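# Seat spool piece between two spring-loaded pipe flanges

## Task

Put the spool piece in the gap between the two pipe ends so that each of its ends is fully seated inside the raised ring on the flange facing it. The pipe ends are sprung and may be drawn back to open enough room. Any number of the four arms may be used.

## Robot and tools

Setup. Four identical i2rt Big YAM arms, arm1 to arm4, each with six joints, a right hand (index, middle, ring finger and a thumb, four independently motored hinges each) and a wrist camera named armN_cam_wrist. cam_high is a fixed room camera looking down from about (0.27, 0.06, 2.08). Feet in the scene frame (metres): arm1 at (0.003, 0.553, 0.821) facing -y; arm2 at (0.855, -0.002, 0.760) facing -x; arm3 at (-0.857, -0.007, 0.729) facing +x; arm4 at (0.008, -0.551, 0.817) facing +y. Table tops are at z=0.720. A hand reaches about 1.06 m from its joint1 axis.

Frames. One shared scene frame: origin on the floor, +z up, metres. Hand poses are [x, y, z, qw, qx, qy, qz]. The hand point's own axes: +z out along straightened fingers, +x across the palm away from the thumb, +y out of the palm face. The palm face is at y=-0.062 (z from -0.110 to -0.049); knuckles sit at z=-0.017 and straight fingertips end about 0.139 m beyond. A rigid camera mast at the wrist (x 0.05 to 0.10, z -0.16 to -0.11, up to y=+0.06) can collide. With joints 1, 5, 6 at zero and the hand level and forward, the palm points up with the thumb on the right.

move. Arguments: arm1, arm2, arm3, arm4 (one separate object per robot; omit a robot to leave its previous command running) and cameras (list of names, or ["all"], or [] for none). Inside a robot's object:
- joints: absolute targets by name. joint1_rad..joint6_rad in radians: joint1 -2.879..2.879 (base yaw, positive counter-clockwise seen from above), joint2 0..3.141 (shoulder, raises arm up then forward), joint3 0..3.019 (elbow opening), joint4 -1.692..1.57 (hand pitch, positive lifts fingers), joint5 -1.57..1.57 (sideways, positive to arm's right), joint6 -2.094..2.094 (roll, positive clockwise from behind). Hand hinge keys (hand_index_mcp ... hand_thumb_ipl) are absolute goals on a -1..+1 scale between the hinge's stops; moving toward -1 bends/closes. Degrees at +1/-1 and straight value: finger _mcp -18/+128, 0.75; _abd -60/+60, 0.00; _pip -29/+108, 0.58; _dip -21/+117, 0.70; thumb_cmc -20/+120, 0.71 (toward -1 brings thumb in front of palm); thumb_axl -27/+140, 0.68; thumb_mcp -69/+109, 0.23; thumb_ipl -77/+108, 0.17. hand_current_limit (-1..1) caps every hand motor from 0 to 550 mA (start +0.4). hand_speed (-0.96..1) sets goal-tracking speed as (n+1)/2 of 8.5 rad/s (start -0.6). Omitted hand keys keep their goals, so a grip persists.
- target: absolute hand pose, 7 numbers as above, in the scene frame; the hand travels a straight line from its current hand_target pose. When target is present, joints may contain only hand keys.
- speed: top path speed in m/s, 0.002 to 0.5 (default 0.25); rotation limited to double that in rad/s. Only valid with target.
- min_time_s: 0.1 to 8 s, shortest duration for this robot's arm joint moves; used with joints.
All motions in one call start together; all hand paths end together at the slowest one's pace. Paths take 0.5 to 10 s; a call lasts at most 15 s. Paths do not avoid obstacles or other arms. Expect lag, drift, overshoot near full stretch, and end errors of a centimetre or more. A call with no robot objects just reports the full state, scene number and images.

wait: seconds 0 to 10, optional cameras; nothing new is commanded. zoom_image: camera plus region [x0, y0, x1, y1] in pixels of that camera's latest image (wrist cameras 672x504 fisheye, cam_high 504x504), at most 504 wide and tall. finished_scene: scene = current scene number; irreversible, and the spool must stay seated with no robot help.

Reading results. Per robot: joint_positions (arm rad, hand on the -1..1 scale, plus the two settings), Joint velocities (rad/s, 'within noise' when still), joint torques (N m, positive toward larger joint values, joints 3 and 4 wrap at ±28), hand (measured pose), hand_target (pose the drives are holding), hand_goal_* and *_current_ma (mA, positive pushes toward -1), and hand_state words: moving, goal, blocked, overload. joint_status/hand_status give how the last accepted motion ended: done, off_target (resting short, maybe still pushing), time_out (joint keeps a nearby target; on_its_own lists such behaviour, 'held at' is a target not a reading), not_followed (self/arm collision check withheld it; messages 'joint command not followed' or 'pose unreachable'), limit_stop_at_motor_heat. The 'move:' line summarizes each commanded robot, e.g. 'arm1 done; arm2 time_out'. Robots under 'as last shown' were not commanded and show 'not commanded'. The 'pictures' line gives image order; images can trail the state slightly.

Cautions. Do not knock anything out of the work area or let the spool drop far. Avoid hard contact between arms, including one hand gripping another's fingers; the clearance check may react late and ignores hands and cameras. Arms push on regardless of contact, so a blocked or overstretched arm heats up (MOTOR HOT, then an OVER-TEMPERATURE FAULT where the arm goes limp). To relieve a push, command the joint to its reported position. Hand motors at 495 mA or more for 5 s cumulative shut off for 10 s; keep current limits moderate. Loose objects may be nudged by outside pushes. An unknown key makes a call invalid; an out-of-range value gets it refused, and then later move, wait and finished_scene calls in the same reply are skipped.

Each tool is called in YAML: its name, and indented under it one key for each argument.

## Session

move:

Scene clock: 0.00 s.
Joint torques (N m): no reading
Motor temperatures (°C): arm1=[26 28 26 29 27 26] | arm2=[26 29 28 31 27 25] | arm3=[30 30 30 30 27 29] | arm4=[29 30 32 28 27 28]
Heat: arm1: hottest joint4_rad 29 °C; arm2: hottest joint4_rad 31 °C; arm3: hottest joint1_rad 30 °C; arm4: hottest joint3_rad 32 °C.
Joint velocities: within noise
arm1.joint_positions: joint1_rad=-0.195 joint2_rad=+0.624 joint3_rad=+1.447 joint4_rad=-1.319 joint5_rad=-0.027 joint6_rad=+1.054 hand_index_mcp=+0.753 hand_index_abd=+0.000 hand_index_pip=+0.577 hand_index_dip=+0.696 hand_middle_mcp=+0.753 hand_middle_abd=+0.000 hand_middle_pip=+0.577 hand_middle_dip=+0.696 hand_ring_mcp=+0.753 hand_ring_abd=+0.000 hand_ring_pip=+0.577 hand_ring_dip=+0.696 hand_thumb_cmc=+0.714 hand_thumb_axl=+0.677 hand_thumb_mcp=+0.226 hand_thumb_ipl=+0.168 hand_current_limit=+0.400 hand_speed=-0.600
arm1.joint_status: not commanded
arm1.hand_state: goal,goal,goal,goal,goal,goal,goal,goal,goal,goal,goal,goal,goal,goal,goal,goal
arm1.index_mcp_current_ma: 0
arm1.index_abd_current_ma: 0
arm1.index_pip_current_ma: 0
arm1.index_dip_current_ma: 0
arm1.middle_mcp_current_ma: 0
arm1.middle_abd_current_ma: 0
arm1.middle_pip_current_ma: 0
arm1.middle_dip_current_ma: 0
arm1.ring_mcp_current_ma: 0
arm1.ring_abd_current_ma: 0
arm1.ring_pip_current_ma: 0
arm1.ring_dip_current_ma: 0
arm1.thumb_cmc_current_ma: 0
arm1.thumb_axl_current_ma: 0
arm1.thumb_mcp_current_ma: 0
arm1.thumb_ipl_current_ma: 0
arm1.hand_goal_index_mcp: 0.754
arm1.hand_goal_index_abd: 0.000
arm1.hand_goal_index_pip: 0.576
arm1.hand_goal_index_dip: 0.696
arm1.hand_goal_middle_mcp: 0.754
arm1.hand_goal_middle_abd: 0.000
arm1.hand_goal_middle_pip: 0.576
arm1.hand_goal_middle_dip: 0.696
arm1.hand_goal_ring_mcp: 0.754
arm1.hand_goal_ring_abd: 0.000
arm1.hand_goal_ring_pip: 0.576
arm1.hand_goal_ring_dip: 0.696
arm1.hand_goal_thumb_cmc: 0.714
arm1.hand_goal_thumb_axl: 0.678
arm1.hand_goal_thumb_mcp: 0.226
arm1.hand_goal_thumb_ipl: 0.168
arm1.hand: x=-0.1314 y=+0.3306 z=+1.4073 quat_wxyz=(+0.460, +0.697, -0.503, +0.223) (m; scene frame)
arm1.hand_target: x=-0.1306 y=+0.3344 z=+1.4218 quat_wxyz=(+0.473, +0.690, -0.497, +0.229) (m; scene frame)
arm1.hand_status: not commanded
arm2.joint_positions: joint1_rad=-0.278 joint2_rad=+0.637 joint3_rad=+1.440 joint4_rad=-1.304 joint5_rad=-0.070 joint6_rad=+1.119 hand_index_mcp=+0.753 hand_index_abd=+0.000 hand_index_pip=+0.577 hand_index_dip=+0.696 hand_middle_mcp=+0.753 hand_middle_abd=+0.000 hand_middle_pip=+0.577 hand_middle_dip=+0.696 hand_ring_mcp=+0.753 hand_ring_abd=+0.000 hand_ring_pip=+0.577 hand_ring_dip=+0.696 hand_thumb_cmc=+0.714 hand_thumb_axl=+0.677 hand_thumb_mcp=+0.226 hand_thumb_ipl=+0.168 hand_current_limit=+0.400 hand_speed=-0.600
arm2.joint_status: not commanded
arm2.hand_state: goal,goal,goal,goal,goal,goal,goal,goal,goal,goal,goal,goal,goal,goal,goal,goal
arm2.index_mcp_current_ma: 0
arm2.index_abd_current_ma: 0
arm2.index_pip_current_ma: 0
arm2.index_dip_current_ma: 0
arm2.middle_mcp_current_ma: 0
arm2.middle_abd_current_ma: 0
arm2.middle_pip_current_ma: 0
arm2.middle_dip_current_ma: 0
arm2.ring_mcp_current_ma: 0
arm2.ring_abd_current_ma: 0
arm2.ring_pip_current_ma: 0
arm2.ring_dip_current_ma: 0
arm2.thumb_cmc_current_ma: 0
arm2.thumb_axl_current_ma: 0
arm2.thumb_mcp_current_ma: 0
arm2.thumb_ipl_current_ma: 0
arm2.hand_goal_index_mcp: 0.754
arm2.hand_goal_index_abd: 0.000
arm2.hand_goal_index_pip: 0.576
arm2.hand_goal_index_dip: 0.696
arm2.hand_goal_middle_mcp: 0.754
arm2.hand_goal_middle_abd: 0.000
arm2.hand_goal_middle_pip: 0.576
arm2.hand_goal_middle_dip: 0.696
arm2.hand_goal_ring_mcp: 0.754
arm2.hand_goal_ring_abd: 0.000
arm2.hand_goal_ring_pip: 0.576
arm2.hand_goal_ring_dip: 0.696
arm2.hand_goal_thumb_cmc: 0.714
arm2.hand_goal_thumb_axl: 0.678
arm2.hand_goal_thumb_mcp: 0.226
arm2.hand_goal_thumb_ipl: 0.168
arm2.hand: x=+0.6324 y=+0.1392 z=+1.3386 quat_wxyz=(-0.486, -0.091, +0.855, +0.156) (m; scene frame)
arm2.hand_target: x=+0.6352 y=+0.1384 z=+1.3518 quat_wxyz=(-0.498, -0.091, +0.847, +0.161) (m; scene frame)
arm2.hand_status: not commanded
arm3.joint_positions: joint1_rad=-0.107 joint2_rad=+0.636 joint3_rad=+1.394 joint4_rad=-1.302 joint5_rad=+0.106 joint6_rad=+1.147 hand_index_mcp=+0.753 hand_index_abd=+0.000 hand_index_pip=+0.577 hand_index_dip=+0.696 hand_middle_mcp=+0.753 hand_middle_abd=+0.000 hand_middle_pip=+0.577 hand_middle_dip=+0.696 hand_ring_mcp=+0.753 hand_ring_abd=+0.000 hand_ring_pip=+0.577 hand_ring_dip=+0.696 hand_thumb_cmc=+0.714 hand_thumb_axl=+0.677 hand_thumb_mcp=+0.226 hand_thumb_ipl=+0.168 hand_current_limit=+0.400 hand_speed=-0.600
arm3.joint_status: not commanded
arm3.hand_state: goal,goal,goal,goal,goal,goal,goal,goal,goal,goal,goal,goal,goal,goal,goal,goal
arm3.index_mcp_current_ma: 0
arm3.index_abd_current_ma: 0
arm3.index_pip_current_ma: 0
arm3.index_dip_current_ma: 0
arm3.middle_mcp_current_ma: 0
arm3.middle_abd_current_ma: 0
arm3.middle_pip_current_ma: 0
arm3.middle_dip_current_ma: 0
arm3.ring_mcp_current_ma: 0
arm3.ring_abd_current_ma: 0
arm3.ring_pip_current_ma: 0
arm3.ring_dip_current_ma: 0
arm3.thumb_cmc_current_ma: 0
arm3.thumb_axl_current_ma: 0
arm3.thumb_mcp_current_ma: 0
arm3.thumb_ipl_current_ma: 0
arm3.hand_goal_index_mcp: 0.754
arm3.hand_goal_index_abd: 0.000
arm3.hand_goal_index_pip: 0.576
arm3.hand_goal_index_dip: 0.696
arm3.hand_goal_middle_mcp: 0.754
arm3.hand_goal_middle_abd: 0.000
arm3.hand_goal_middle_pip: 0.576
arm3.hand_goal_middle_dip: 0.696
arm3.hand_goal_ring_mcp: 0.754
arm3.hand_goal_ring_abd: 0.000
arm3.hand_goal_ring_pip: 0.576
arm3.hand_goal_ring_dip: 0.696
arm3.hand_goal_thumb_cmc: 0.714
arm3.hand_goal_thumb_axl: 0.678
arm3.hand_goal_thumb_mcp: 0.226
arm3.hand_goal_thumb_ipl: 0.168
arm3.hand: x=-0.6214 y=-0.1390 z=+1.2893 quat_wxyz=(+0.173, +0.865, +0.110, +0.458) (m; scene frame)
arm3.hand_target: x=-0.6246 y=-0.1387 z=+1.3022 quat_wxyz=(+0.176, +0.858, +0.108, +0.471) (m; scene frame)
arm3.hand_status: not commanded
arm4.joint_positions: joint1_rad=-0.465 joint2_rad=+0.615 joint3_rad=+1.366 joint4_rad=-1.199 joint5_rad=+0.099 joint6_rad=+1.070 hand_index_mcp=+0.753 hand_index_abd=+0.000 hand_index_pip=+0.577 hand_index_dip=+0.696 hand_middle_mcp=+0.753 hand_middle_abd=+0.000 hand_middle_pip=+0.577 hand_middle_dip=+0.696 hand_ring_mcp=+0.753 hand_ring_abd=+0.000 hand_ring_pip=+0.577 hand_ring_dip=+0.696 hand_thumb_cmc=+0.714 hand_thumb_axl=+0.677 hand_thumb_mcp=+0.226 hand_thumb_ipl=+0.168 hand_current_limit=+0.400 hand_speed=-0.600
arm4.joint_status: not commanded
arm4.hand_state: goal,goal,goal,goal,goal,goal,goal,goal,goal,goal,goal,goal,goal,goal,goal,goal
arm4.index_mcp_current_ma: 0
arm4.index_abd_current_ma: 0
arm4.index_pip_current_ma: 0
arm4.index_dip_current_ma: 0
arm4.middle_mcp_current_ma: 0
arm4.middle_abd_current_ma: 0
arm4.middle_pip_current_ma: 0
arm4.middle_dip_current_ma: 0
arm4.ring_mcp_current_ma: 0
arm4.ring_abd_current_ma: 0
arm4.ring_pip_current_ma: 0
arm4.ring_dip_current_ma: 0
arm4.thumb_cmc_current_ma: 0
arm4.thumb_axl_current_ma: 0
arm4.thumb_mcp_current_ma: 0
arm4.thumb_ipl_current_ma: 0
arm4.hand_goal_index_mcp: 0.754
arm4.hand_goal_index_abd: 0.000
arm4.hand_goal_index_pip: 0.576
arm4.hand_goal_index_dip: 0.696
arm4.hand_goal_middle_mcp: 0.754
arm4.hand_goal_middle_abd: 0.000
arm4.hand_goal_middle_pip: 0.576
arm4.hand_goal_middle_dip: 0.696
arm4.hand_goal_ring_mcp: 0.754
arm4.hand_goal_ring_abd: 0.000
arm4.hand_goal_ring_pip: 0.576
arm4.hand_goal_ring_dip: 0.696
arm4.hand_goal_thumb_cmc: 0.714
arm4.hand_goal_thumb_axl: 0.678
arm4.hand_goal_thumb_mcp: 0.226
arm4.hand_goal_thumb_ipl: 0.168
arm4.hand: x=+0.2036 y=-0.3639 z=+1.4001 quat_wxyz=(-0.114, +0.600, +0.595, +0.523) (m; scene frame)
arm4.hand_target: x=+0.2018 y=-0.3671 z=+1.4143 quat_wxyz=(-0.119, +0.594, +0.588, +0.536) (m; scene frame)
arm4.hand_status: not commanded
pictures: arm1_cam_wrist, arm2_cam_wrist, arm3_cam_wrist, arm4_cam_wrist, cam_high

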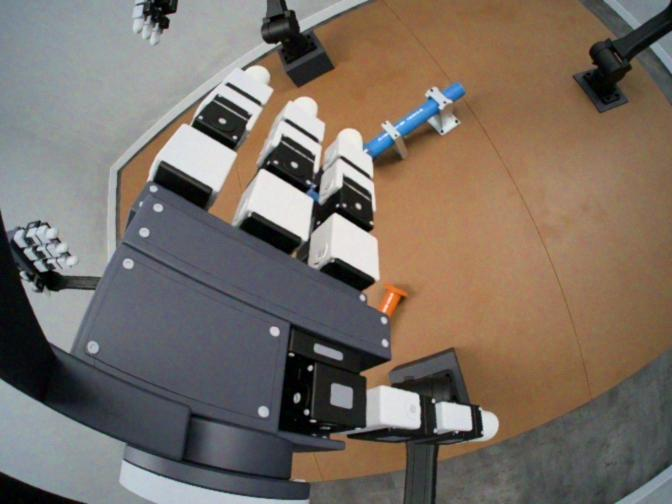

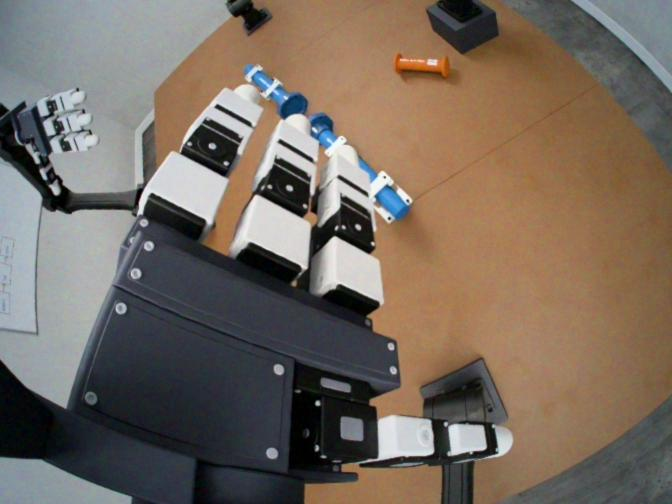

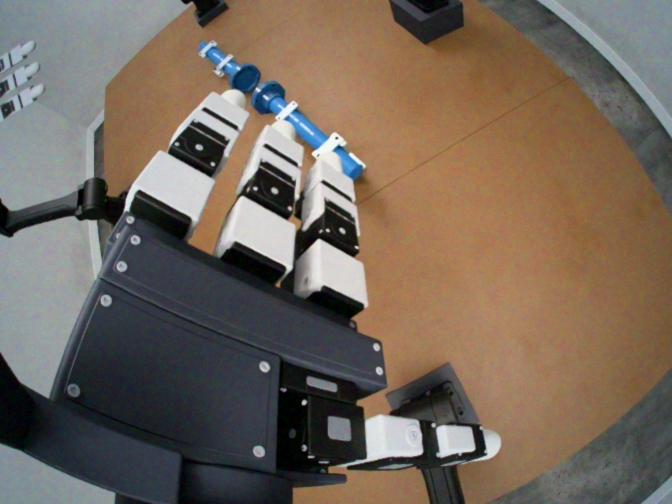

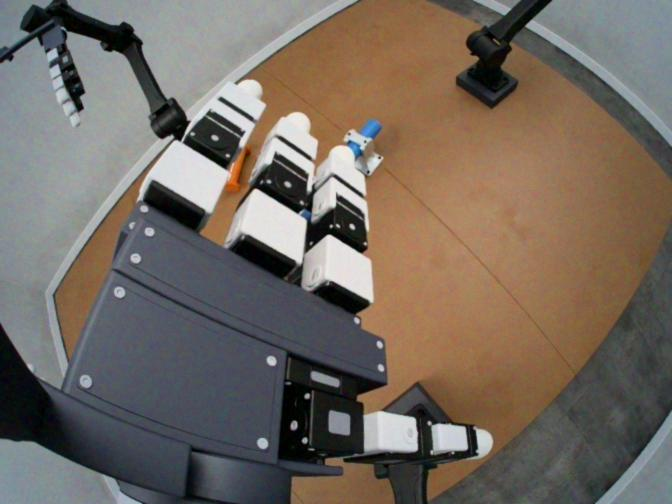

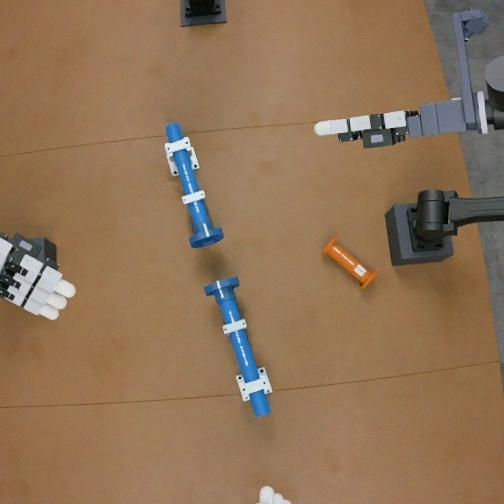

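zoom_image:
  camera: "cam_high"
  region: [140, 110, 300, 270]

zoom_image:
  camera: "cam_high"
  region: [180, 260, 300, 430]

zoom_image:
  camera: "cam_high"
  region: [300, 210, 400, 310]

zoom_image:
  camera: "arm2_cam_wrist"
  region: [220, 40, 470, 240]

zoom_image:
  camera: "arm1_cam_wrist"
  region: [300, 60, 500, 340]

zoom_image:
  camera: "arm3_cam_wrist"
  region: [180, 20, 400, 200]

Scaled by 3.150 from the camera's 504x504 image, which has a finer 720x720 frame.

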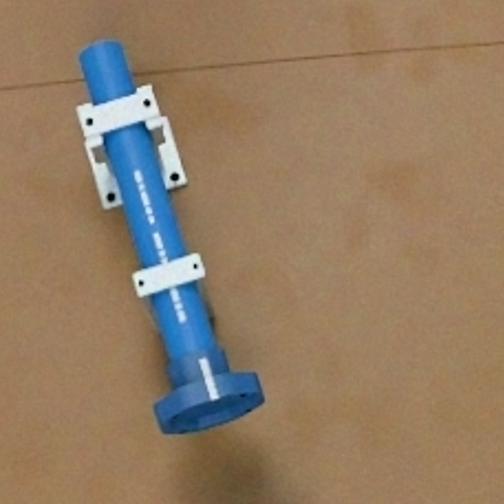

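Scaled by 2.965 from the camera's 504x504 image, which has a finer 720x720 frame.

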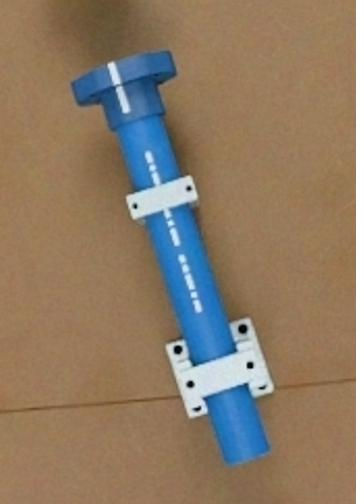

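Scaled by 5.040 from the camera's 504x504 image, which has a finer 720x720 frame.

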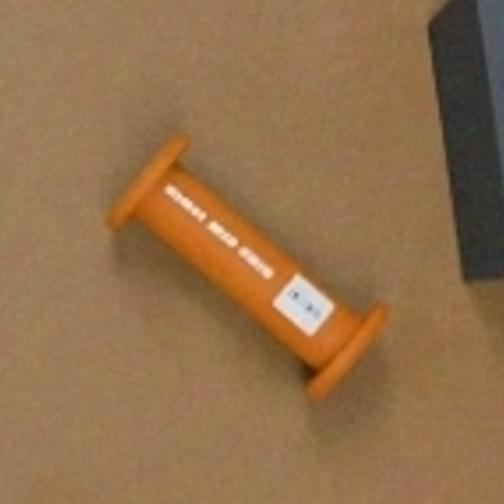

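Scaled by 2.016 from the camera's 672x504 image, which has a finer 960x720 frame.

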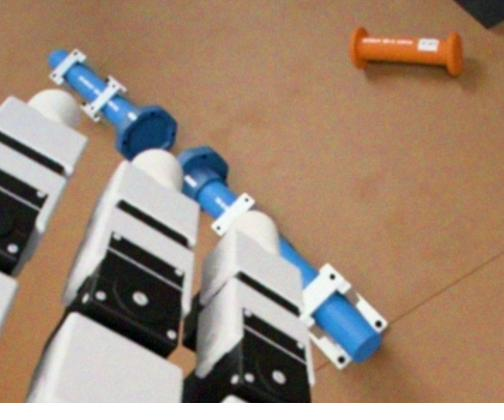

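Scaled by 1.800 from the camera's 672x504 image, which has a finer 960x720 frame.

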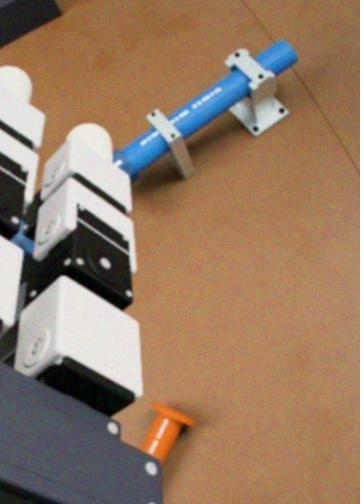

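Scaled by 2.291 from the camera's 672x504 image, which has a finer 960x720 frame.

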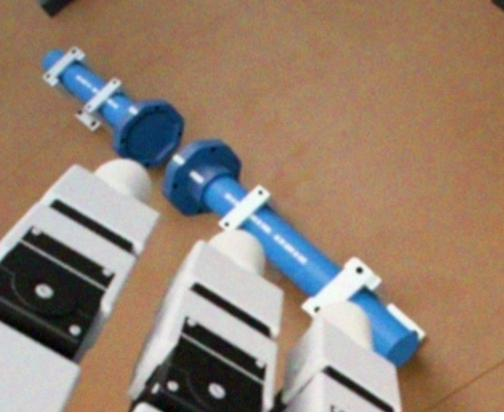

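move:
  arm1: {"joints": {"joint1_rad": 0.3, "joint4_rad": -1.55, "joint5_rad": 0, "joint6_rad": 0, "hand_index_mcp": 0.03, "hand_index_pip": -0.15, "hand_index_dip": 1.0, "hand_middle_mcp": 0.03, "hand_middle_pip": -0.15, "hand_middle_dip": 1.0, "hand_ring_mcp": -0.45, "hand_ring_pip": -0.8, "hand_ring_dip": -0.1, "hand_thumb_cmc": -0.66, "hand_thumb_mcp": 0.225, "hand_thumb_ipl": 0.168, "hand_speed": -0.3}, "min_time_s": 2}
  arm3: {"target": [0.06, -0.30, 0.90, -0.138, 0.6935, 0.138, 0.6935], "speed": 0.3, "joints": {"hand_index_mcp": 1, "hand_index_pip": 1, "hand_index_dip": 1, "hand_middle_mcp": 1, "hand_middle_pip": 1, "hand_middle_dip": 1, "hand_ring_mcp": -0.45, "hand_ring_pip": -0.8, "hand_ring_dip": -0.1, "hand_thumb_cmc": -0.57, "hand_speed": -0.3}}
  cameras: ["all"]

Scene clock: 565.43 s.
Joint torques (N m): arm1=[2.14 2.2 9.2 1.74 0.05 -0.1] | arm2=[0.5 2.49 10.18 1.88 0.15 -0.04] | arm3=[0.56 -21.36 14.27 1.69 -0.31 -0.04] | arm4=[-1.26 1.67 8.69 2.43 0.23 -0.1]
Motor temperatures (°C): arm1=[25 27 36 28 27 26] | arm2=[26 28 33 29 26 25] | arm3=[30 29 43 29 26 28] | arm4=[29 29 39 27 25 25]
Heat: arm1: hottest joint3_rad 36 °C; arm2: hottest joint3_rad 33 °C; arm3: hottest joint3_rad 43 °C; arm4: hottest joint3_rad 39 °C.
move: arm1 off_target; arm3 off_target
Joint velocities: within noise
arm1.joint_positions: joint1_rad=+0.291 joint2_rad=+0.624 joint3_rad=+1.447 joint4_rad=-1.539 joint5_rad=-0.002 joint6_rad=+0.008 hand_index_mcp=+0.044 hand_index_abd=+0.001 hand_index_pip=-0.146 hand_index_dip=+0.997 hand_middle_mcp=+0.043 hand_middle_abd=+0.000 hand_middle_pip=-0.145 hand_middle_dip=+0.998 hand_ring_mcp=-0.423 hand_ring_abd=+0.000 hand_ring_pip=-0.730 hand_ring_dip=-0.087 hand_thumb_cmc=-0.658 hand_thumb_axl=+0.677 hand_thumb_mcp=+0.225 hand_thumb_ipl=+0.168 hand_current_limit=+0.400 hand_speed=-0.300
arm1.joint_status: hand_ring_mcp off_target (ended at -0.423, target -0.450); hand_ring_pip off_target (ended at -0.730, target -0.800); the others done
arm1.hand_state: goal,goal,goal,goal,goal,goal,goal,goal,blocked,goal,blocked,goal,goal,goal,goal,goal
arm1.index_mcp_current_ma: 51
arm1.index_abd_current_ma: 1
arm1.index_pip_current_ma: 13
arm1.index_dip_current_ma: -7
arm1.middle_mcp_current_ma: 47
arm1.middle_abd_current_ma: 1
arm1.middle_pip_current_ma: 15
arm1.middle_dip_current_ma: -6
arm1.ring_mcp_current_ma: 106
arm1.ring_abd_current_ma: 1
arm1.ring_pip_current_ma: 288
arm1.ring_dip_current_ma: 42
arm1.thumb_cmc_current_ma: 7
arm1.thumb_axl_current_ma: -2
arm1.thumb_mcp_current_ma: -3
arm1.thumb_ipl_current_ma: -1
arm1.hand_goal_index_mcp: 0.030
arm1.hand_goal_index_abd: 0.000
arm1.hand_goal_index_pip: -0.150
arm1.hand_goal_index_dip: 1.000
arm1.hand_goal_middle_mcp: 0.030
arm1.hand_goal_middle_abd: 0.000
arm1.hand_goal_middle_pip: -0.150
arm1.hand_goal_middle_dip: 1.000
arm1.hand_goal_ring_mcp: -0.450
arm1.hand_goal_ring_abd: 0.000
arm1.hand_goal_ring_pip: -0.800
arm1.hand_goal_ring_dip: -0.100
arm1.hand_goal_thumb_cmc: -0.660
arm1.hand_goal_thumb_axl: 0.678
arm1.hand_goal_thumb_mcp: 0.226
arm1.hand_goal_thumb_ipl: 0.168
arm1.hand: x=+0.0460 y=+0.2999 z=+1.4093 quat_wxyz=(+0.411, +0.902, +0.121, +0.063) (m; scene frame)
arm1.hand_target: x=+0.0470 y=+0.3058 z=+1.4199 quat_wxyz=(+0.417, +0.897, +0.128, +0.063) (m; scene frame)
arm1.hand_status: not commanded
arm2, arm4: as last shown
arm2.joint_positions: joint1_rad=-0.278 joint2_rad=+0.637 joint3_rad=+1.440 joint4_rad=-1.304 joint5_rad=-0.070 joint6_rad=+1.119 hand_index_mcp=+0.754 hand_index_abd=+0.001 hand_index_pip=+0.577 hand_index_dip=+0.696 hand_middle_mcp=+0.754 hand_middle_abd=+0.001 hand_middle_pip=+0.577 hand_middle_dip=+0.696 hand_ring_mcp=+0.754 hand_ring_abd=+0.001 hand_ring_pip=+0.577 hand_ring_dip=+0.696 hand_thumb_cmc=+0.714 hand_thumb_axl=+0.677 hand_thumb_mcp=+0.226 hand_thumb_ipl=+0.168 hand_current_limit=+0.400 hand_speed=-0.600
arm3.joint_positions: joint1_rad=-0.360 joint2_rad=+2.371 joint3_rad=+1.950 joint4_rad=+0.398 joint5_rad=-0.759 joint6_rad=+1.560 hand_index_mcp=+1.000 hand_index_abd=+0.001 hand_index_pip=+0.997 hand_index_dip=+0.997 hand_middle_mcp=+1.000 hand_middle_abd=+0.001 hand_middle_pip=+0.997 hand_middle_dip=+0.997 hand_ring_mcp=-0.422 hand_ring_abd=+0.001 hand_ring_pip=-0.732 hand_ring_dip=-0.086 hand_thumb_cmc=-0.551 hand_thumb_axl=+0.677 hand_thumb_mcp=+0.226 hand_thumb_ipl=+0.168 hand_current_limit=+0.400 hand_speed=-0.300
arm3.joint_status: hand_ring_mcp off_target (ended at -0.422, target -0.450); hand_ring_pip off_target (ended at -0.732, target -0.800); the others done
arm3.hand_state: goal,goal,goal,goal,goal,goal,goal,goal,blocked,goal,blocked,goal,goal,goal,goal,goal
arm3.index_mcp_current_ma: 0
arm3.index_abd_current_ma: 1
arm3.index_pip_current_ma: -6
arm3.index_dip_current_ma: -5
arm3.middle_mcp_current_ma: 0
arm3.middle_abd_current_ma: 1
arm3.middle_pip_current_ma: -6
arm3.middle_dip_current_ma: -5
arm3.ring_mcp_current_ma: 85
arm3.ring_abd_current_ma: 1
arm3.ring_pip_current_ma: 238
arm3.ring_dip_current_ma: 35
arm3.thumb_cmc_current_ma: 52
arm3.thumb_axl_current_ma: -1
arm3.thumb_mcp_current_ma: 0
arm3.thumb_ipl_current_ma: 0
arm3.hand_goal_index_mcp: 1.000
arm3.hand_goal_index_abd: 0.000
arm3.hand_goal_index_pip: 1.000
arm3.hand_goal_index_dip: 1.000
arm3.hand_goal_middle_mcp: 1.000
arm3.hand_goal_middle_abd: 0.000
arm3.hand_goal_middle_pip: 1.000
arm3.hand_goal_middle_dip: 1.000
arm3.hand_goal_ring_mcp: -0.450
arm3.hand_goal_ring_abd: 0.000
arm3.hand_goal_ring_pip: -0.800
arm3.hand_goal_ring_dip: -0.100
arm3.hand_goal_thumb_cmc: -0.570
arm3.hand_goal_thumb_axl: 0.678
arm3.hand_goal_thumb_mcp: 0.226
arm3.hand_goal_thumb_ipl: 0.168
arm3.hand: x=+0.0498 y=-0.2912 z=+0.8850 quat_wxyz=(-0.140, +0.701, +0.137, +0.685) (m; scene frame)
arm3.hand_target: x=+0.0579 y=-0.2994 z=+0.9002 quat_wxyz=(-0.138, +0.693, +0.138, +0.694) (m; scene frame)
arm3.hand_status: off_target (0.020 m and 1.3 deg from the pose sent, 0.801 m and 49.3 deg at the start)
arm4.joint_positions: joint1_rad=-0.465 joint2_rad=+0.615 joint3_rad=+1.366 joint4_rad=-1.199 joint5_rad=+0.099 joint6_rad=+1.070 hand_index_mcp=+0.756 hand_index_abd=+0.000 hand_index_pip=+0.577 hand_index_dip=+0.696 hand_middle_mcp=+0.756 hand_middle_abd=+0.000 hand_middle_pip=+0.577 hand_middle_dip=+0.696 hand_ring_mcp=+0.756 hand_ring_abd=+0.000 hand_ring_pip=+0.577 hand_ring_dip=+0.696 hand_thumb_cmc=+0.716 hand_thumb_axl=+0.677 hand_thumb_mcp=+0.226 hand_thumb_ipl=+0.168 hand_current_limit=+0.400 hand_speed=-0.600
pictures: arm1_cam_wrist, arm2_cam_wrist, arm3_cam_wrist, arm4_cam_wrist, cam_high
camera_calibration:
arm1_cam_wrist: T_world_to_cam=[[-0.629861, -0.639761, 0.440432, -0.365645], [-0.666062, 0.736595, 0.117428, -0.40848], [-0.399546, -0.219392, -0.890073, 1.46149], [0, 0, 0, 1]] pos_world=[0.0815546, 0.387598, 1.50984]
arm3_cam_wrist: T_world_to_cam=[[0.169666, -0.607622, -0.775892, 0.527917], [-0.87687, 0.266255, -0.400259, 0.431519], [0.449791, 0.748267, -0.487631, 0.753267], [0, 0, 0, 1]] pos_world=[-0.0499963, -0.357765, 0.949642]

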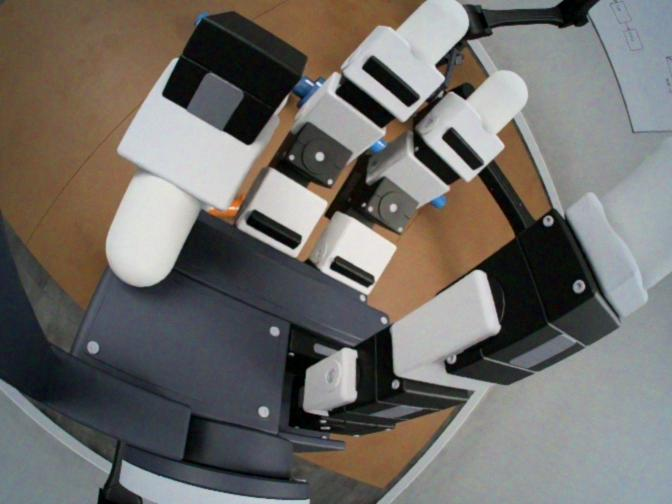

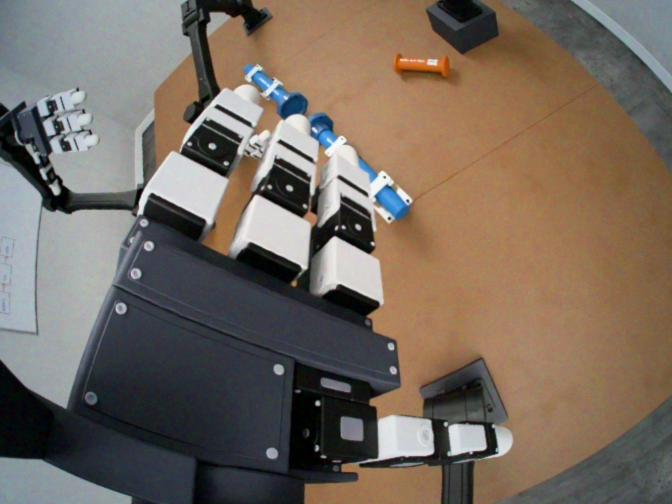

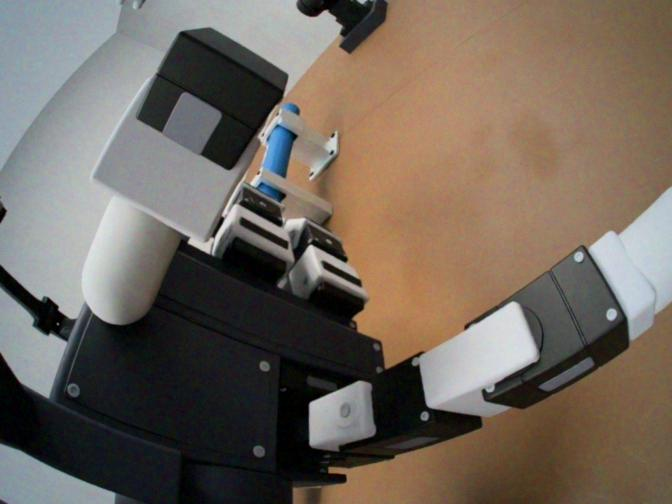

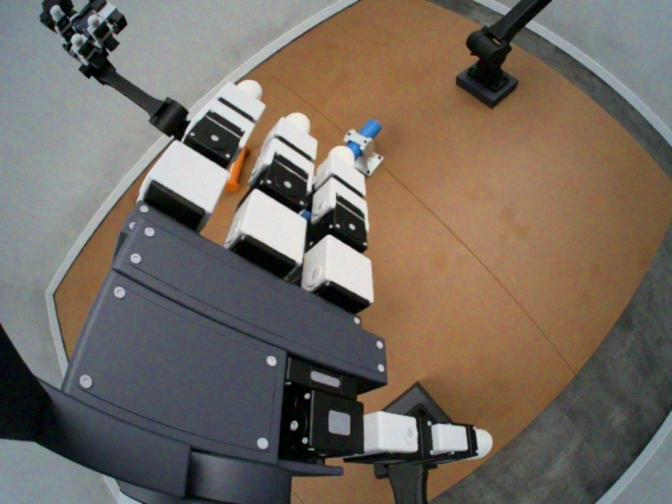

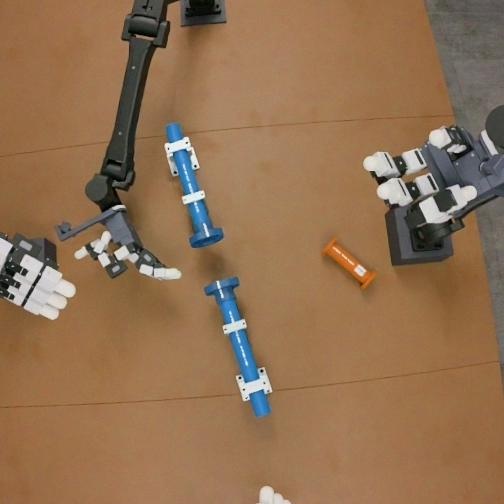

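move:
  arm1: {"target": [0.0292, 0.3832, 0.882, -0.5323, 0.7603, 0.3048, -0.2135], "speed": 0.3}
  arm3: {"target": [0.078, -0.2535, 0.84, -0.138, 0.6935, 0.138, 0.6935], "speed": 0.15, "joints": {"hand_ring_pip": -0.7, "hand_ring_mcp": -0.40}}
  arm2: {"target": [0.29, -0.24, 0.93, -0.7152, 0.2304, 0.6, 0.2745], "speed": 0.35, "joints": {"hand_index_mcp": -0.42, "hand_index_pip": -0.68, "hand_index_dip": -0.1, "hand_middle_mcp": -0.42, "hand_middle_pip": -0.68, "hand_middle_dip": -0.1, "hand_ring_mcp": -0.42, "hand_ring_pip": -0.68, "hand_ring_dip": -0.1, "hand_thumb_mcp": -0.45, "hand_speed": -0.3}}
  cameras: ["all"]

Scene clock: 614.83 s.
Joint torques (N m): arm1=[1.14 0.79 9.39 0.66 -0.06 0.05] | arm2=[1.61 -14.56 10.65 0.61 -0.76 -0.3] | arm3=[1.38 -21.3 13.38 3.17 0.07 -0.03] | arm4=[-0.56 2.02 8.65 2.33 0.23 -0.09]
Motor temperatures (°C): arm1=[25 27 36 28 27 26] | arm2=[26 28 34 29 26 25] | arm3=[30 32 49 29 26 28] | arm4=[29 29 39 27 25 25]
Heat: arm1: hottest joint3_rad 36 °C; arm2: hottest joint3_rad 34 °C; arm3: hottest joint3_rad 49 °C; arm4: hottest joint3_rad 39 °C.
move: arm1 not_followed; arm2 off_target; arm3 off_target
Joint velocities: within noise
arm1.joint_positions: joint1_rad=+0.262 joint2_rad=+0.544 joint3_rad=+0.601 joint4_rad=-1.696 joint5_rad=+0.218 joint6_rad=-0.484 hand_index_mcp=+0.044 hand_index_abd=+0.001 hand_index_pip=-0.146 hand_index_dip=+0.998 hand_middle_mcp=+0.043 hand_middle_abd=+0.000 hand_middle_pip=-0.145 hand_middle_dip=+0.998 hand_ring_mcp=-0.422 hand_ring_abd=+0.000 hand_ring_pip=-0.730 hand_ring_dip=-0.087 hand_thumb_cmc=-0.659 hand_thumb_axl=+0.677 hand_thumb_mcp=+0.223 hand_thumb_ipl=+0.168 hand_current_limit=+0.400 hand_speed=-0.300
arm1.joint_status: not commanded
arm1.hand_state: goal,goal,goal,goal,goal,goal,goal,goal,blocked,goal,blocked,goal,goal,goal,goal,goal
arm1.index_mcp_current_ma: 51
arm1.index_abd_current_ma: 1
arm1.index_pip_current_ma: 13
arm1.index_dip_current_ma: -7
arm1.middle_mcp_current_ma: 47
arm1.middle_abd_current_ma: 1
arm1.middle_pip_current_ma: 15
arm1.middle_dip_current_ma: -6
arm1.ring_mcp_current_ma: 108
arm1.ring_abd_current_ma: 1
arm1.ring_pip_current_ma: 288
arm1.ring_dip_current_ma: 42
arm1.thumb_cmc_current_ma: 2
arm1.thumb_axl_current_ma: -2
arm1.thumb_mcp_current_ma: -11
arm1.thumb_ipl_current_ma: -1
arm1.hand_goal_index_mcp: 0.030
arm1.hand_goal_index_abd: 0.000
arm1.hand_goal_index_pip: -0.150
arm1.hand_goal_index_dip: 1.000
arm1.hand_goal_middle_mcp: 0.030
arm1.hand_goal_middle_abd: 0.000
arm1.hand_goal_middle_pip: -0.150
arm1.hand_goal_middle_dip: 1.000
arm1.hand_goal_ring_mcp: -0.450
arm1.hand_goal_ring_abd: 0.000
arm1.hand_goal_ring_pip: -0.800
arm1.hand_goal_ring_dip: -0.100
arm1.hand_goal_thumb_cmc: -0.660
arm1.hand_goal_thumb_axl: 0.678
arm1.hand_goal_thumb_mcp: 0.226
arm1.hand_goal_thumb_ipl: 0.168
arm1.on_its_own: joint3_rad is held at +0.615, not at its first target +1.473; joint4_rad is held at -1.696, not at your -1.550; joint5_rad is held at +0.215, not at your +0.000; joint6_rad is held at -0.484, not at your +0.000
arm1.hand: x=+0.0282 y=+0.3707 z=+0.9745 quat_wxyz=(-0.045, +0.926, +0.360, -0.101) (m; scene frame)
arm1.hand_target: x=+0.0286 y=+0.3677 z=+0.9830 quat_wxyz=(-0.032, +0.928, +0.357, -0.101) (m; scene frame)
arm1.hand_status: not_followed (0.093 m and 61.5 deg from the pose sent, 0.534 m and 121.3 deg at the start; pose on its path clipped on 91 of 129 steps; a joint's target at an end of its range on 117 of 129 steps)
arm2.joint_positions: joint1_rad=+0.701 joint2_rad=+2.242 joint3_rad=+1.444 joint4_rad=+1.545 joint5_rad=+1.366 joint6_rad=+0.801 hand_index_mcp=-0.418 hand_index_abd=+0.001 hand_index_pip=-0.678 hand_index_dip=-0.097 hand_middle_mcp=-0.418 hand_middle_abd=+0.001 hand_middle_pip=-0.678 hand_middle_dip=-0.097 hand_ring_mcp=-0.418 hand_ring_abd=+0.001 hand_ring_pip=-0.678 hand_ring_dip=-0.097 hand_thumb_cmc=+0.715 hand_thumb_axl=+0.677 hand_thumb_mcp=-0.443 hand_thumb_ipl=+0.168 hand_current_limit=+0.400 hand_speed=-0.300
arm2.joint_status: all done
arm2.hand_state: goal,goal,goal,goal,goal,goal,goal,goal,goal,goal,goal,goal,goal,goal,goal,goal
arm2.index_mcp_current_ma: 0
arm2.index_abd_current_ma: 0
arm2.index_pip_current_ma: 0
arm2.index_dip_current_ma: 0
arm2.middle_mcp_current_ma: 0
arm2.middle_abd_current_ma: 0
arm2.middle_pip_current_ma: 0
arm2.middle_dip_current_ma: 0
arm2.ring_mcp_current_ma: 0
arm2.ring_abd_current_ma: 0
arm2.ring_pip_current_ma: 0
arm2.ring_dip_current_ma: 0
arm2.thumb_cmc_current_ma: 0
arm2.thumb_axl_current_ma: 0
arm2.thumb_mcp_current_ma: 2
arm2.thumb_ipl_current_ma: 0
arm2.hand_goal_index_mcp: -0.420
arm2.hand_goal_index_abd: 0.000
arm2.hand_goal_index_pip: -0.680
arm2.hand_goal_index_dip: -0.100
arm2.hand_goal_middle_mcp: -0.420
arm2.hand_goal_middle_abd: 0.000
arm2.hand_goal_middle_pip: -0.680
arm2.hand_goal_middle_dip: -0.100
arm2.hand_goal_ring_mcp: -0.420
arm2.hand_goal_ring_abd: 0.000
arm2.hand_goal_ring_pip: -0.680
arm2.hand_goal_ring_dip: -0.100
arm2.hand_goal_thumb_cmc: 0.714
arm2.hand_goal_thumb_axl: 0.678
arm2.hand_goal_thumb_mcp: -0.450
arm2.hand_goal_thumb_ipl: 0.168
arm2.hand: x=+0.2952 y=-0.2265 z=+0.9252 quat_wxyz=(-0.701, +0.221, +0.617, +0.280) (m; scene frame)
arm2.hand_target: x=+0.2906 y=-0.2396 z=+0.9302 quat_wxyz=(-0.710, +0.228, +0.611, +0.266) (m; scene frame)
arm2.hand_status: off_target (0.015 m and 2.8 deg from the pose sent, 0.654 m and 56.0 deg at the start; a joint's target at an end of its range on 27 of 157 steps)
arm3.joint_positions: joint1_rad=-0.308 joint2_rad=+2.452 joint3_rad=+1.950 joint4_rad=+0.455 joint5_rad=-0.704 joint6_rad=+1.560 hand_index_mcp=+1.000 hand_index_abd=+0.001 hand_index_pip=+0.997 hand_index_dip=+0.997 hand_middle_mcp=+1.000 hand_middle_abd=+0.001 hand_middle_pip=+0.997 hand_middle_dip=+0.997 hand_ring_mcp=-0.400 hand_ring_abd=+0.001 hand_ring_pip=-0.699 hand_ring_dip=-0.097 hand_thumb_cmc=-0.551 hand_thumb_axl=+0.677 hand_thumb_mcp=+0.226 hand_thumb_ipl=+0.168 hand_current_limit=+0.400 hand_speed=-0.300
arm3.joint_status: all done
arm3.hand_state: goal,goal,goal,goal,goal,goal,goal,goal,goal,goal,goal,goal,goal,goal,goal,goal
arm3.index_mcp_current_ma: 0
arm3.index_abd_current_ma: 1
arm3.index_pip_current_ma: -6
arm3.index_dip_current_ma: -5
arm3.middle_mcp_current_ma: 0
arm3.middle_abd_current_ma: 1
arm3.middle_pip_current_ma: -6
arm3.middle_dip_current_ma: -5
arm3.ring_mcp_current_ma: 1
arm3.ring_abd_current_ma: 1
arm3.ring_pip_current_ma: 1
arm3.ring_dip_current_ma: 5
arm3.thumb_cmc_current_ma: 52
arm3.thumb_axl_current_ma: -1
arm3.thumb_mcp_current_ma: 0
arm3.thumb_ipl_current_ma: 0
arm3.hand_goal_index_mcp: 1.000
arm3.hand_goal_index_abd: 0.000
arm3.hand_goal_index_pip: 1.000
arm3.hand_goal_index_dip: 1.000
arm3.hand_goal_middle_mcp: 1.000
arm3.hand_goal_middle_abd: 0.000
arm3.hand_goal_middle_pip: 1.000
arm3.hand_goal_middle_dip: 1.000
arm3.hand_goal_ring_mcp: -0.400
arm3.hand_goal_ring_abd: 0.000
arm3.hand_goal_ring_pip: -0.700
arm3.hand_goal_ring_dip: -0.100
arm3.hand_goal_thumb_cmc: -0.570
arm3.hand_goal_thumb_axl: 0.678
arm3.hand_goal_thumb_mcp: 0.226
arm3.hand_goal_thumb_ipl: 0.168
arm3.hand: x=+0.0645 y=-0.2546 z=+0.8247 quat_wxyz=(-0.143, +0.709, +0.132, +0.678) (m; scene frame)
arm3.hand_target: x=+0.0758 y=-0.2530 z=+0.8402 quat_wxyz=(-0.138, +0.694, +0.138, +0.693) (m; scene frame)
arm3.hand_status: off_target (0.020 m and 2.6 deg from the pose sent, 0.065 m and 1.3 deg at the start)
arm4: as last shown
pictures: arm1_cam_wrist, arm2_cam_wrist, arm3_cam_wrist, arm4_cam_wrist, cam_high
pose unreachable (arm1 arm): on one or more control steps of this call this arm could not follow its commanded pose, so it was not sent that pose on those steps. On the call's last step it was still not sent that pose. It may still have moved: this result reports where it is.
cause: moving toward the commanded pose would bring two parts of the arm too close to each other (its hand and another part of the arm, 11 mm apart when it was first held).
camera_calibration:
arm1_cam_wrist: T_world_to_cam=[[-0.149458, -0.988583, -0.0191385, 0.423515], [-0.473981, 0.0546448, 0.878838, -0.916062], [-0.867758, 0.140421, -0.476737, 0.559934], [0, 0, 0, 1]] pos_world=[0.114989, 0.390111, 1.08012]
arm2_cam_wrist: T_world_to_cam=[[0.315704, 0.534465, -0.784014, 0.790025], [0.119681, -0.842102, -0.525871, 0.218089], [-0.94128, 0.0721882, -0.32982, 0.719799], [0, 0, 0, 1]] pos_world=[0.402018, -0.290548, 0.971482]
arm3_cam_wrist: T_world_to_cam=[[0.150467, -0.603486, -0.783048, 0.509109], [-0.884978, 0.270823, -0.378773, 0.394433], [0.440652, 0.749973, -0.493322, 0.695618], [0, 0, 0, 1]] pos_world=[-0.0340651, -0.321276, 0.891221]

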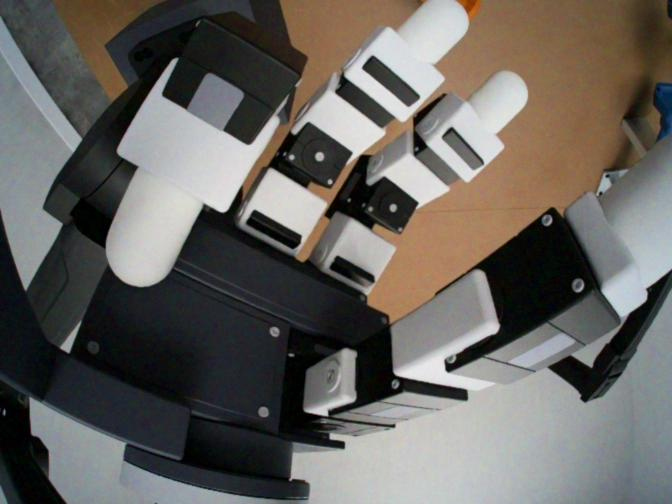

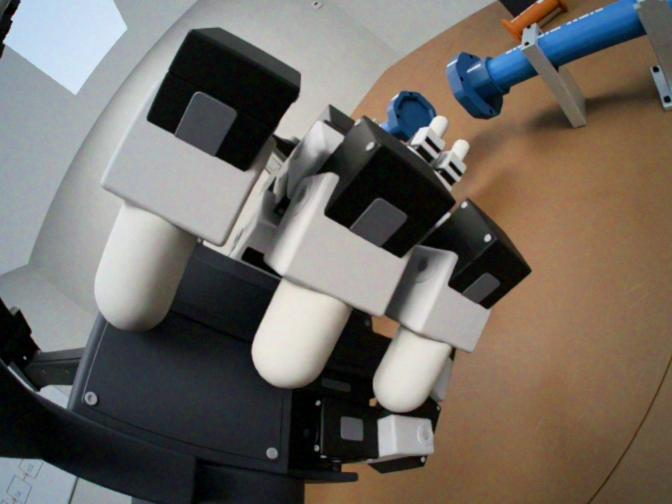

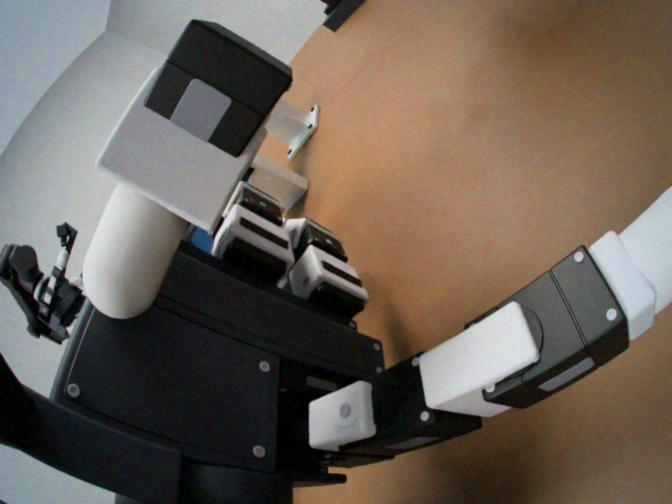

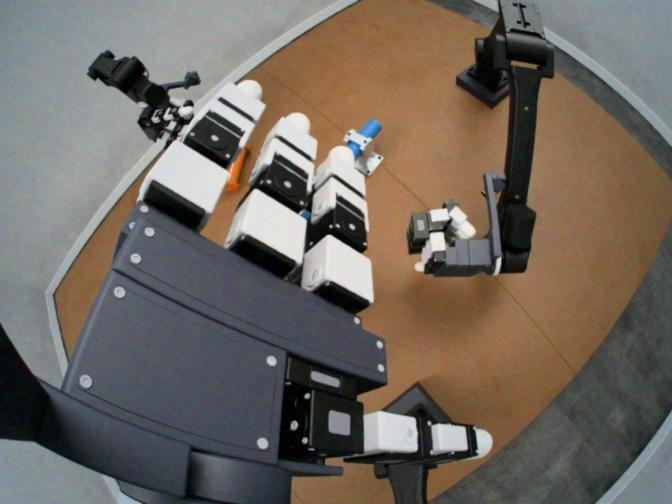

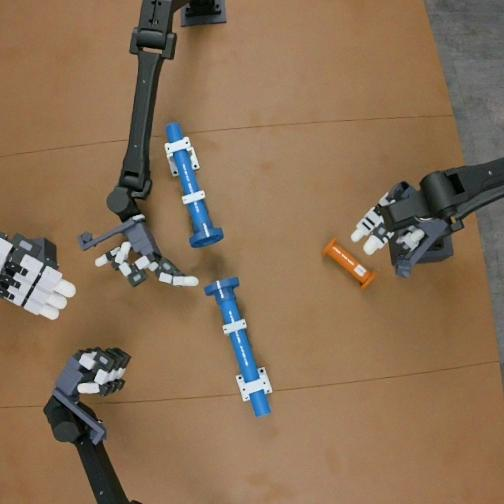

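zoom_image:
  camera: "arm2_cam_wrist"
  region: [360, 20, 620, 220]

zoom_image:
  camera: "cam_high"
  region: [120, 210, 260, 310]

Scaled by 1.938 from the camera's 672x504 image, which has a finer 960x720 frame.

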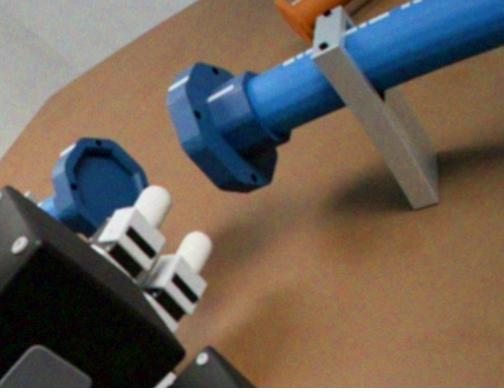

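Scaled by 3.600 from the camera's 504x504 image, which has a finer 720x720 frame.

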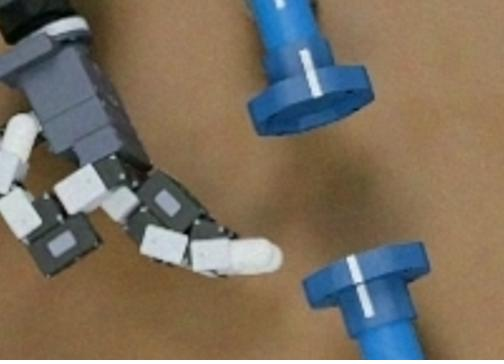

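move:
  arm1: {"joints": {"joint1_rad": 0.3, "joint2_rad": 1.6, "joint3_rad": 1.0, "joint4_rad": -1.6, "joint5_rad": 0.0, "joint6_rad": -0.4}, "min_time_s": 2}
  arm3: {"target": [0.076, -0.222, 0.84, -0.138, 0.6935, 0.138, 0.6935], "speed": 0.1}
  cameras: ["arm2_cam_wrist", "cam_high", "arm1_cam_wrist"]

zoom_image:
  camera: "arm2_cam_wrist"
  region: [360, 20, 620, 220]

zoom_image:
  camera: "cam_high"
  region: [120, 210, 260, 310]

Scene clock: 735.43 s.
Joint torques (N m): arm1=[2.2 -7.77 8.47 -0.16 -0.28 0.01] | arm2=[1.9 -14.21 10.63 0.7 -0.77 -0.3] | arm3=[0.97 -23.3 9.68 3.18 0.09 -0.03] | arm4=[-0.21 2.02 8.92 2.37 0.24 -0.03]
Motor temperatures (°C): arm1=[25 27 36 28 27 26] | arm2=[26 30 35 29 28 25] | arm3=[29 39 50 29 26 28] | arm4=[29 29 40 26 25 25]
Heat: arm1: hottest joint3_rad 36 °C; arm2: hottest joint3_rad 35 °C; arm3: hottest joint3_rad 50 °C; arm4: hottest joint3_rad 40 °C.
move: arm1 done; arm3 done
Joint velocities: within noise
arm1.joint_positions: joint1_rad=+0.291 joint2_rad=+1.590 joint3_rad=+0.960 joint4_rad=-1.610 joint5_rad=+0.002 joint6_rad=-0.408 hand_index_mcp=+0.040 hand_index_abd=+0.001 hand_index_pip=-0.146 hand_index_dip=+0.998 hand_middle_mcp=+0.039 hand_middle_abd=+0.000 hand_middle_pip=-0.145 hand_middle_dip=+0.998 hand_ring_mcp=-0.422 hand_ring_abd=+0.000 hand_ring_pip=-0.730 hand_ring_dip=-0.087 hand_thumb_cmc=-0.659 hand_thumb_axl=+0.677 hand_thumb_mcp=+0.223 hand_thumb_ipl=+0.168 hand_current_limit=+0.400 hand_speed=-0.300
arm1.joint_status: all done
arm1.hand_state: goal,goal,goal,goal,goal,goal,goal,goal,blocked,goal,blocked,goal,goal,goal,goal,goal
arm1.index_mcp_current_ma: 34
arm1.index_abd_current_ma: 1
arm1.index_pip_current_ma: 13
arm1.index_dip_current_ma: -7
arm1.middle_mcp_current_ma: 31
arm1.middle_abd_current_ma: 1
arm1.middle_pip_current_ma: 15
arm1.middle_dip_current_ma: -6
arm1.ring_mcp_current_ma: 108
arm1.ring_abd_current_ma: 1
arm1.ring_pip_current_ma: 288
arm1.ring_dip_current_ma: 42
arm1.thumb_cmc_current_ma: 2
arm1.thumb_axl_current_ma: -2
arm1.thumb_mcp_current_ma: -11
arm1.thumb_ipl_current_ma: -1
arm1.hand_goal_index_mcp: 0.030
arm1.hand_goal_index_abd: 0.000
arm1.hand_goal_index_pip: -0.150
arm1.hand_goal_index_dip: 1.000
arm1.hand_goal_middle_mcp: 0.030
arm1.hand_goal_middle_abd: 0.000
arm1.hand_goal_middle_pip: -0.150
arm1.hand_goal_middle_dip: 1.000
arm1.hand_goal_ring_mcp: -0.450
arm1.hand_goal_ring_abd: 0.000
arm1.hand_goal_ring_pip: -0.800
arm1.hand_goal_ring_dip: -0.100
arm1.hand_goal_thumb_cmc: -0.660
arm1.hand_goal_thumb_axl: 0.678
arm1.hand_goal_thumb_mcp: 0.226
arm1.hand_goal_thumb_ipl: 0.168
arm1.hand: x=+0.1018 y=+0.2478 z=+0.8564 quat_wxyz=(-0.326, +0.889, +0.319, +0.024) (m; scene frame)
arm1.hand_target: x=+0.1099 y=+0.2293 z=+0.8617 quat_wxyz=(-0.308, +0.895, +0.321, +0.021) (m; scene frame)
arm1.hand_status: not commanded
arm2, arm4: as last shown
arm3.joint_positions: joint1_rad=-0.261 joint2_rad=+2.452 joint3_rad=+1.950 joint4_rad=+0.479 joint5_rad=-0.665 joint6_rad=+1.560 hand_index_mcp=+1.000 hand_index_abd=+0.001 hand_index_pip=+0.997 hand_index_dip=+0.997 hand_middle_mcp=+1.000 hand_middle_abd=+0.001 hand_middle_pip=+0.997 hand_middle_dip=+0.997 hand_ring_mcp=-0.400 hand_ring_abd=+0.001 hand_ring_pip=-0.699 hand_ring_dip=-0.097 hand_thumb_cmc=-0.551 hand_thumb_axl=+0.677 hand_thumb_mcp=+0.226 hand_thumb_ipl=+0.168 hand_current_limit=+0.400 hand_speed=-0.300
arm3.joint_status: not commanded
arm3.hand_state: goal,goal,goal,goal,goal,goal,goal,goal,goal,goal,goal,goal,goal,goal,goal,goal
arm3.index_mcp_current_ma: 0
arm3.index_abd_current_ma: 1
arm3.index_pip_current_ma: -6
arm3.index_dip_current_ma: -5
arm3.middle_mcp_current_ma: 0
arm3.middle_abd_current_ma: 1
arm3.middle_pip_current_ma: -5
arm3.middle_dip_current_ma: -5
arm3.ring_mcp_current_ma: 1
arm3.ring_abd_current_ma: 1
arm3.ring_pip_current_ma: 1
arm3.ring_dip_current_ma: 5
arm3.thumb_cmc_current_ma: 52
arm3.thumb_axl_current_ma: -1
arm3.thumb_mcp_current_ma: 0
arm3.thumb_ipl_current_ma: 0
arm3.hand_goal_index_mcp: 1.000
arm3.hand_goal_index_abd: 0.000
arm3.hand_goal_index_pip: 1.000
arm3.hand_goal_index_dip: 1.000
arm3.hand_goal_middle_mcp: 1.000
arm3.hand_goal_middle_abd: 0.000
arm3.hand_goal_middle_pip: 1.000
arm3.hand_goal_middle_dip: 1.000
arm3.hand_goal_ring_mcp: -0.400
arm3.hand_goal_ring_abd: 0.000
arm3.hand_goal_ring_pip: -0.700
arm3.hand_goal_ring_dip: -0.100
arm3.hand_goal_thumb_cmc: -0.570
arm3.hand_goal_thumb_axl: 0.678
arm3.hand_goal_thumb_mcp: 0.226
arm3.hand_goal_thumb_ipl: 0.168
arm3.hand: x=+0.0756 y=-0.2188 z=+0.8309 quat_wxyz=(-0.141, +0.701, +0.140, +0.685) (m; scene frame)
arm3.hand_target: x=+0.0759 y=-0.2219 z=+0.8399 quat_wxyz=(-0.138, +0.694, +0.138, +0.693) (m; scene frame)
arm3.hand_status: done (0.010 m and 1.4 deg from the pose sent, 0.038 m and 2.6 deg at the start)
pictures: arm1_cam_wrist, arm2_cam_wrist, cam_high
camera_calibration:
arm1_cam_wrist: T_world_to_cam=[[-0.252124, -0.77221, -0.583203, 0.750715], [-0.50985, -0.406237, 0.758304, -0.549678], [-0.822488, 0.488533, -0.291289, 0.335096], [0, 0, 0, 1]] pos_world=[0.184632, 0.192704, 0.952252]
arm2_cam_wrist: T_world_to_cam=[[0.315894, 0.534698, -0.783779, 0.789787], [0.11981, -0.841946, -0.526092, 0.218297], [-0.9412, 0.0722848, -0.330027, 0.719996], [0, 0, 0, 1]] pos_world=[0.402017, -0.290548, 0.971481]

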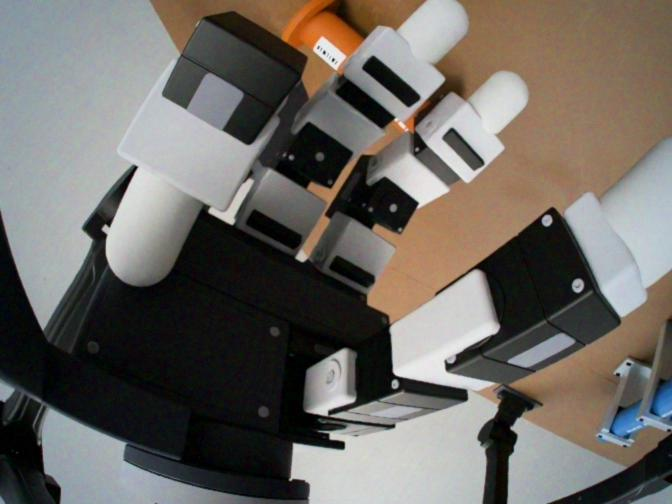

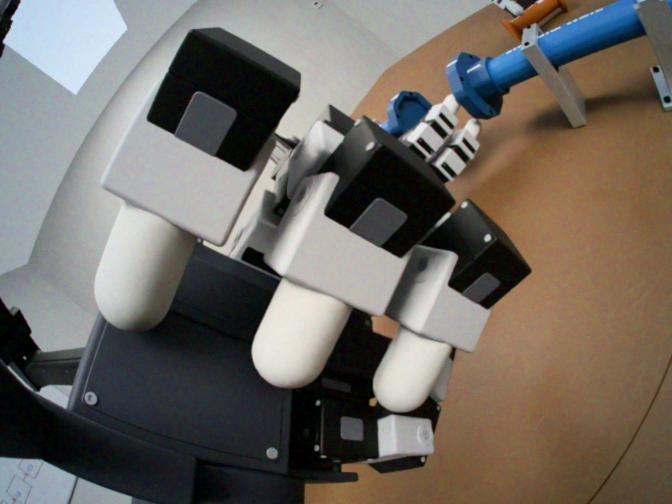

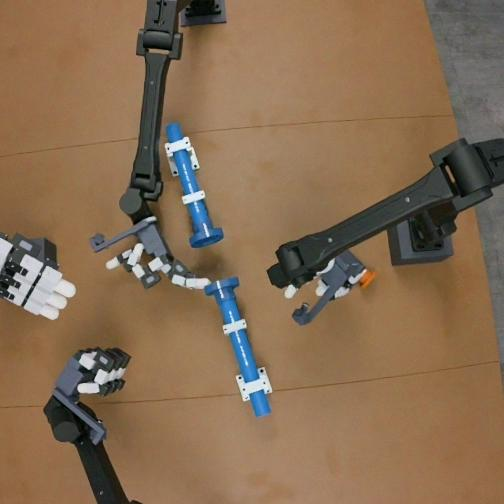

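Scaled by 1.938 from the camera's 672x504 image, which has a finer 960x720 frame.

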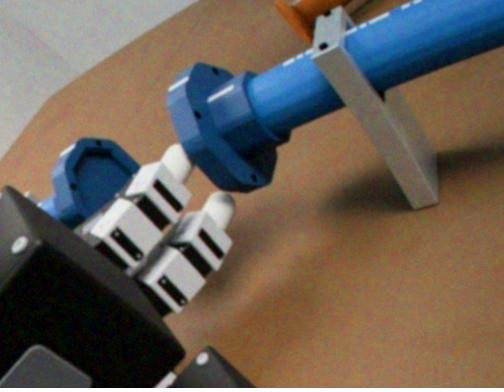

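Scaled by 3.600 from the camera's 504x504 image, which has a finer 720x720 frame.

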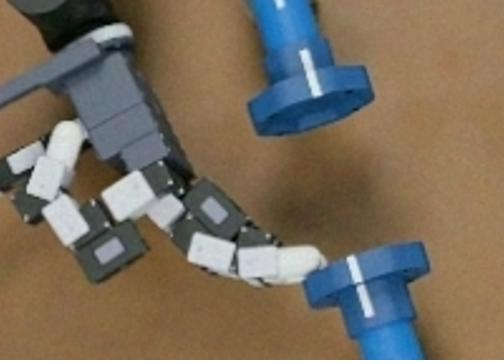

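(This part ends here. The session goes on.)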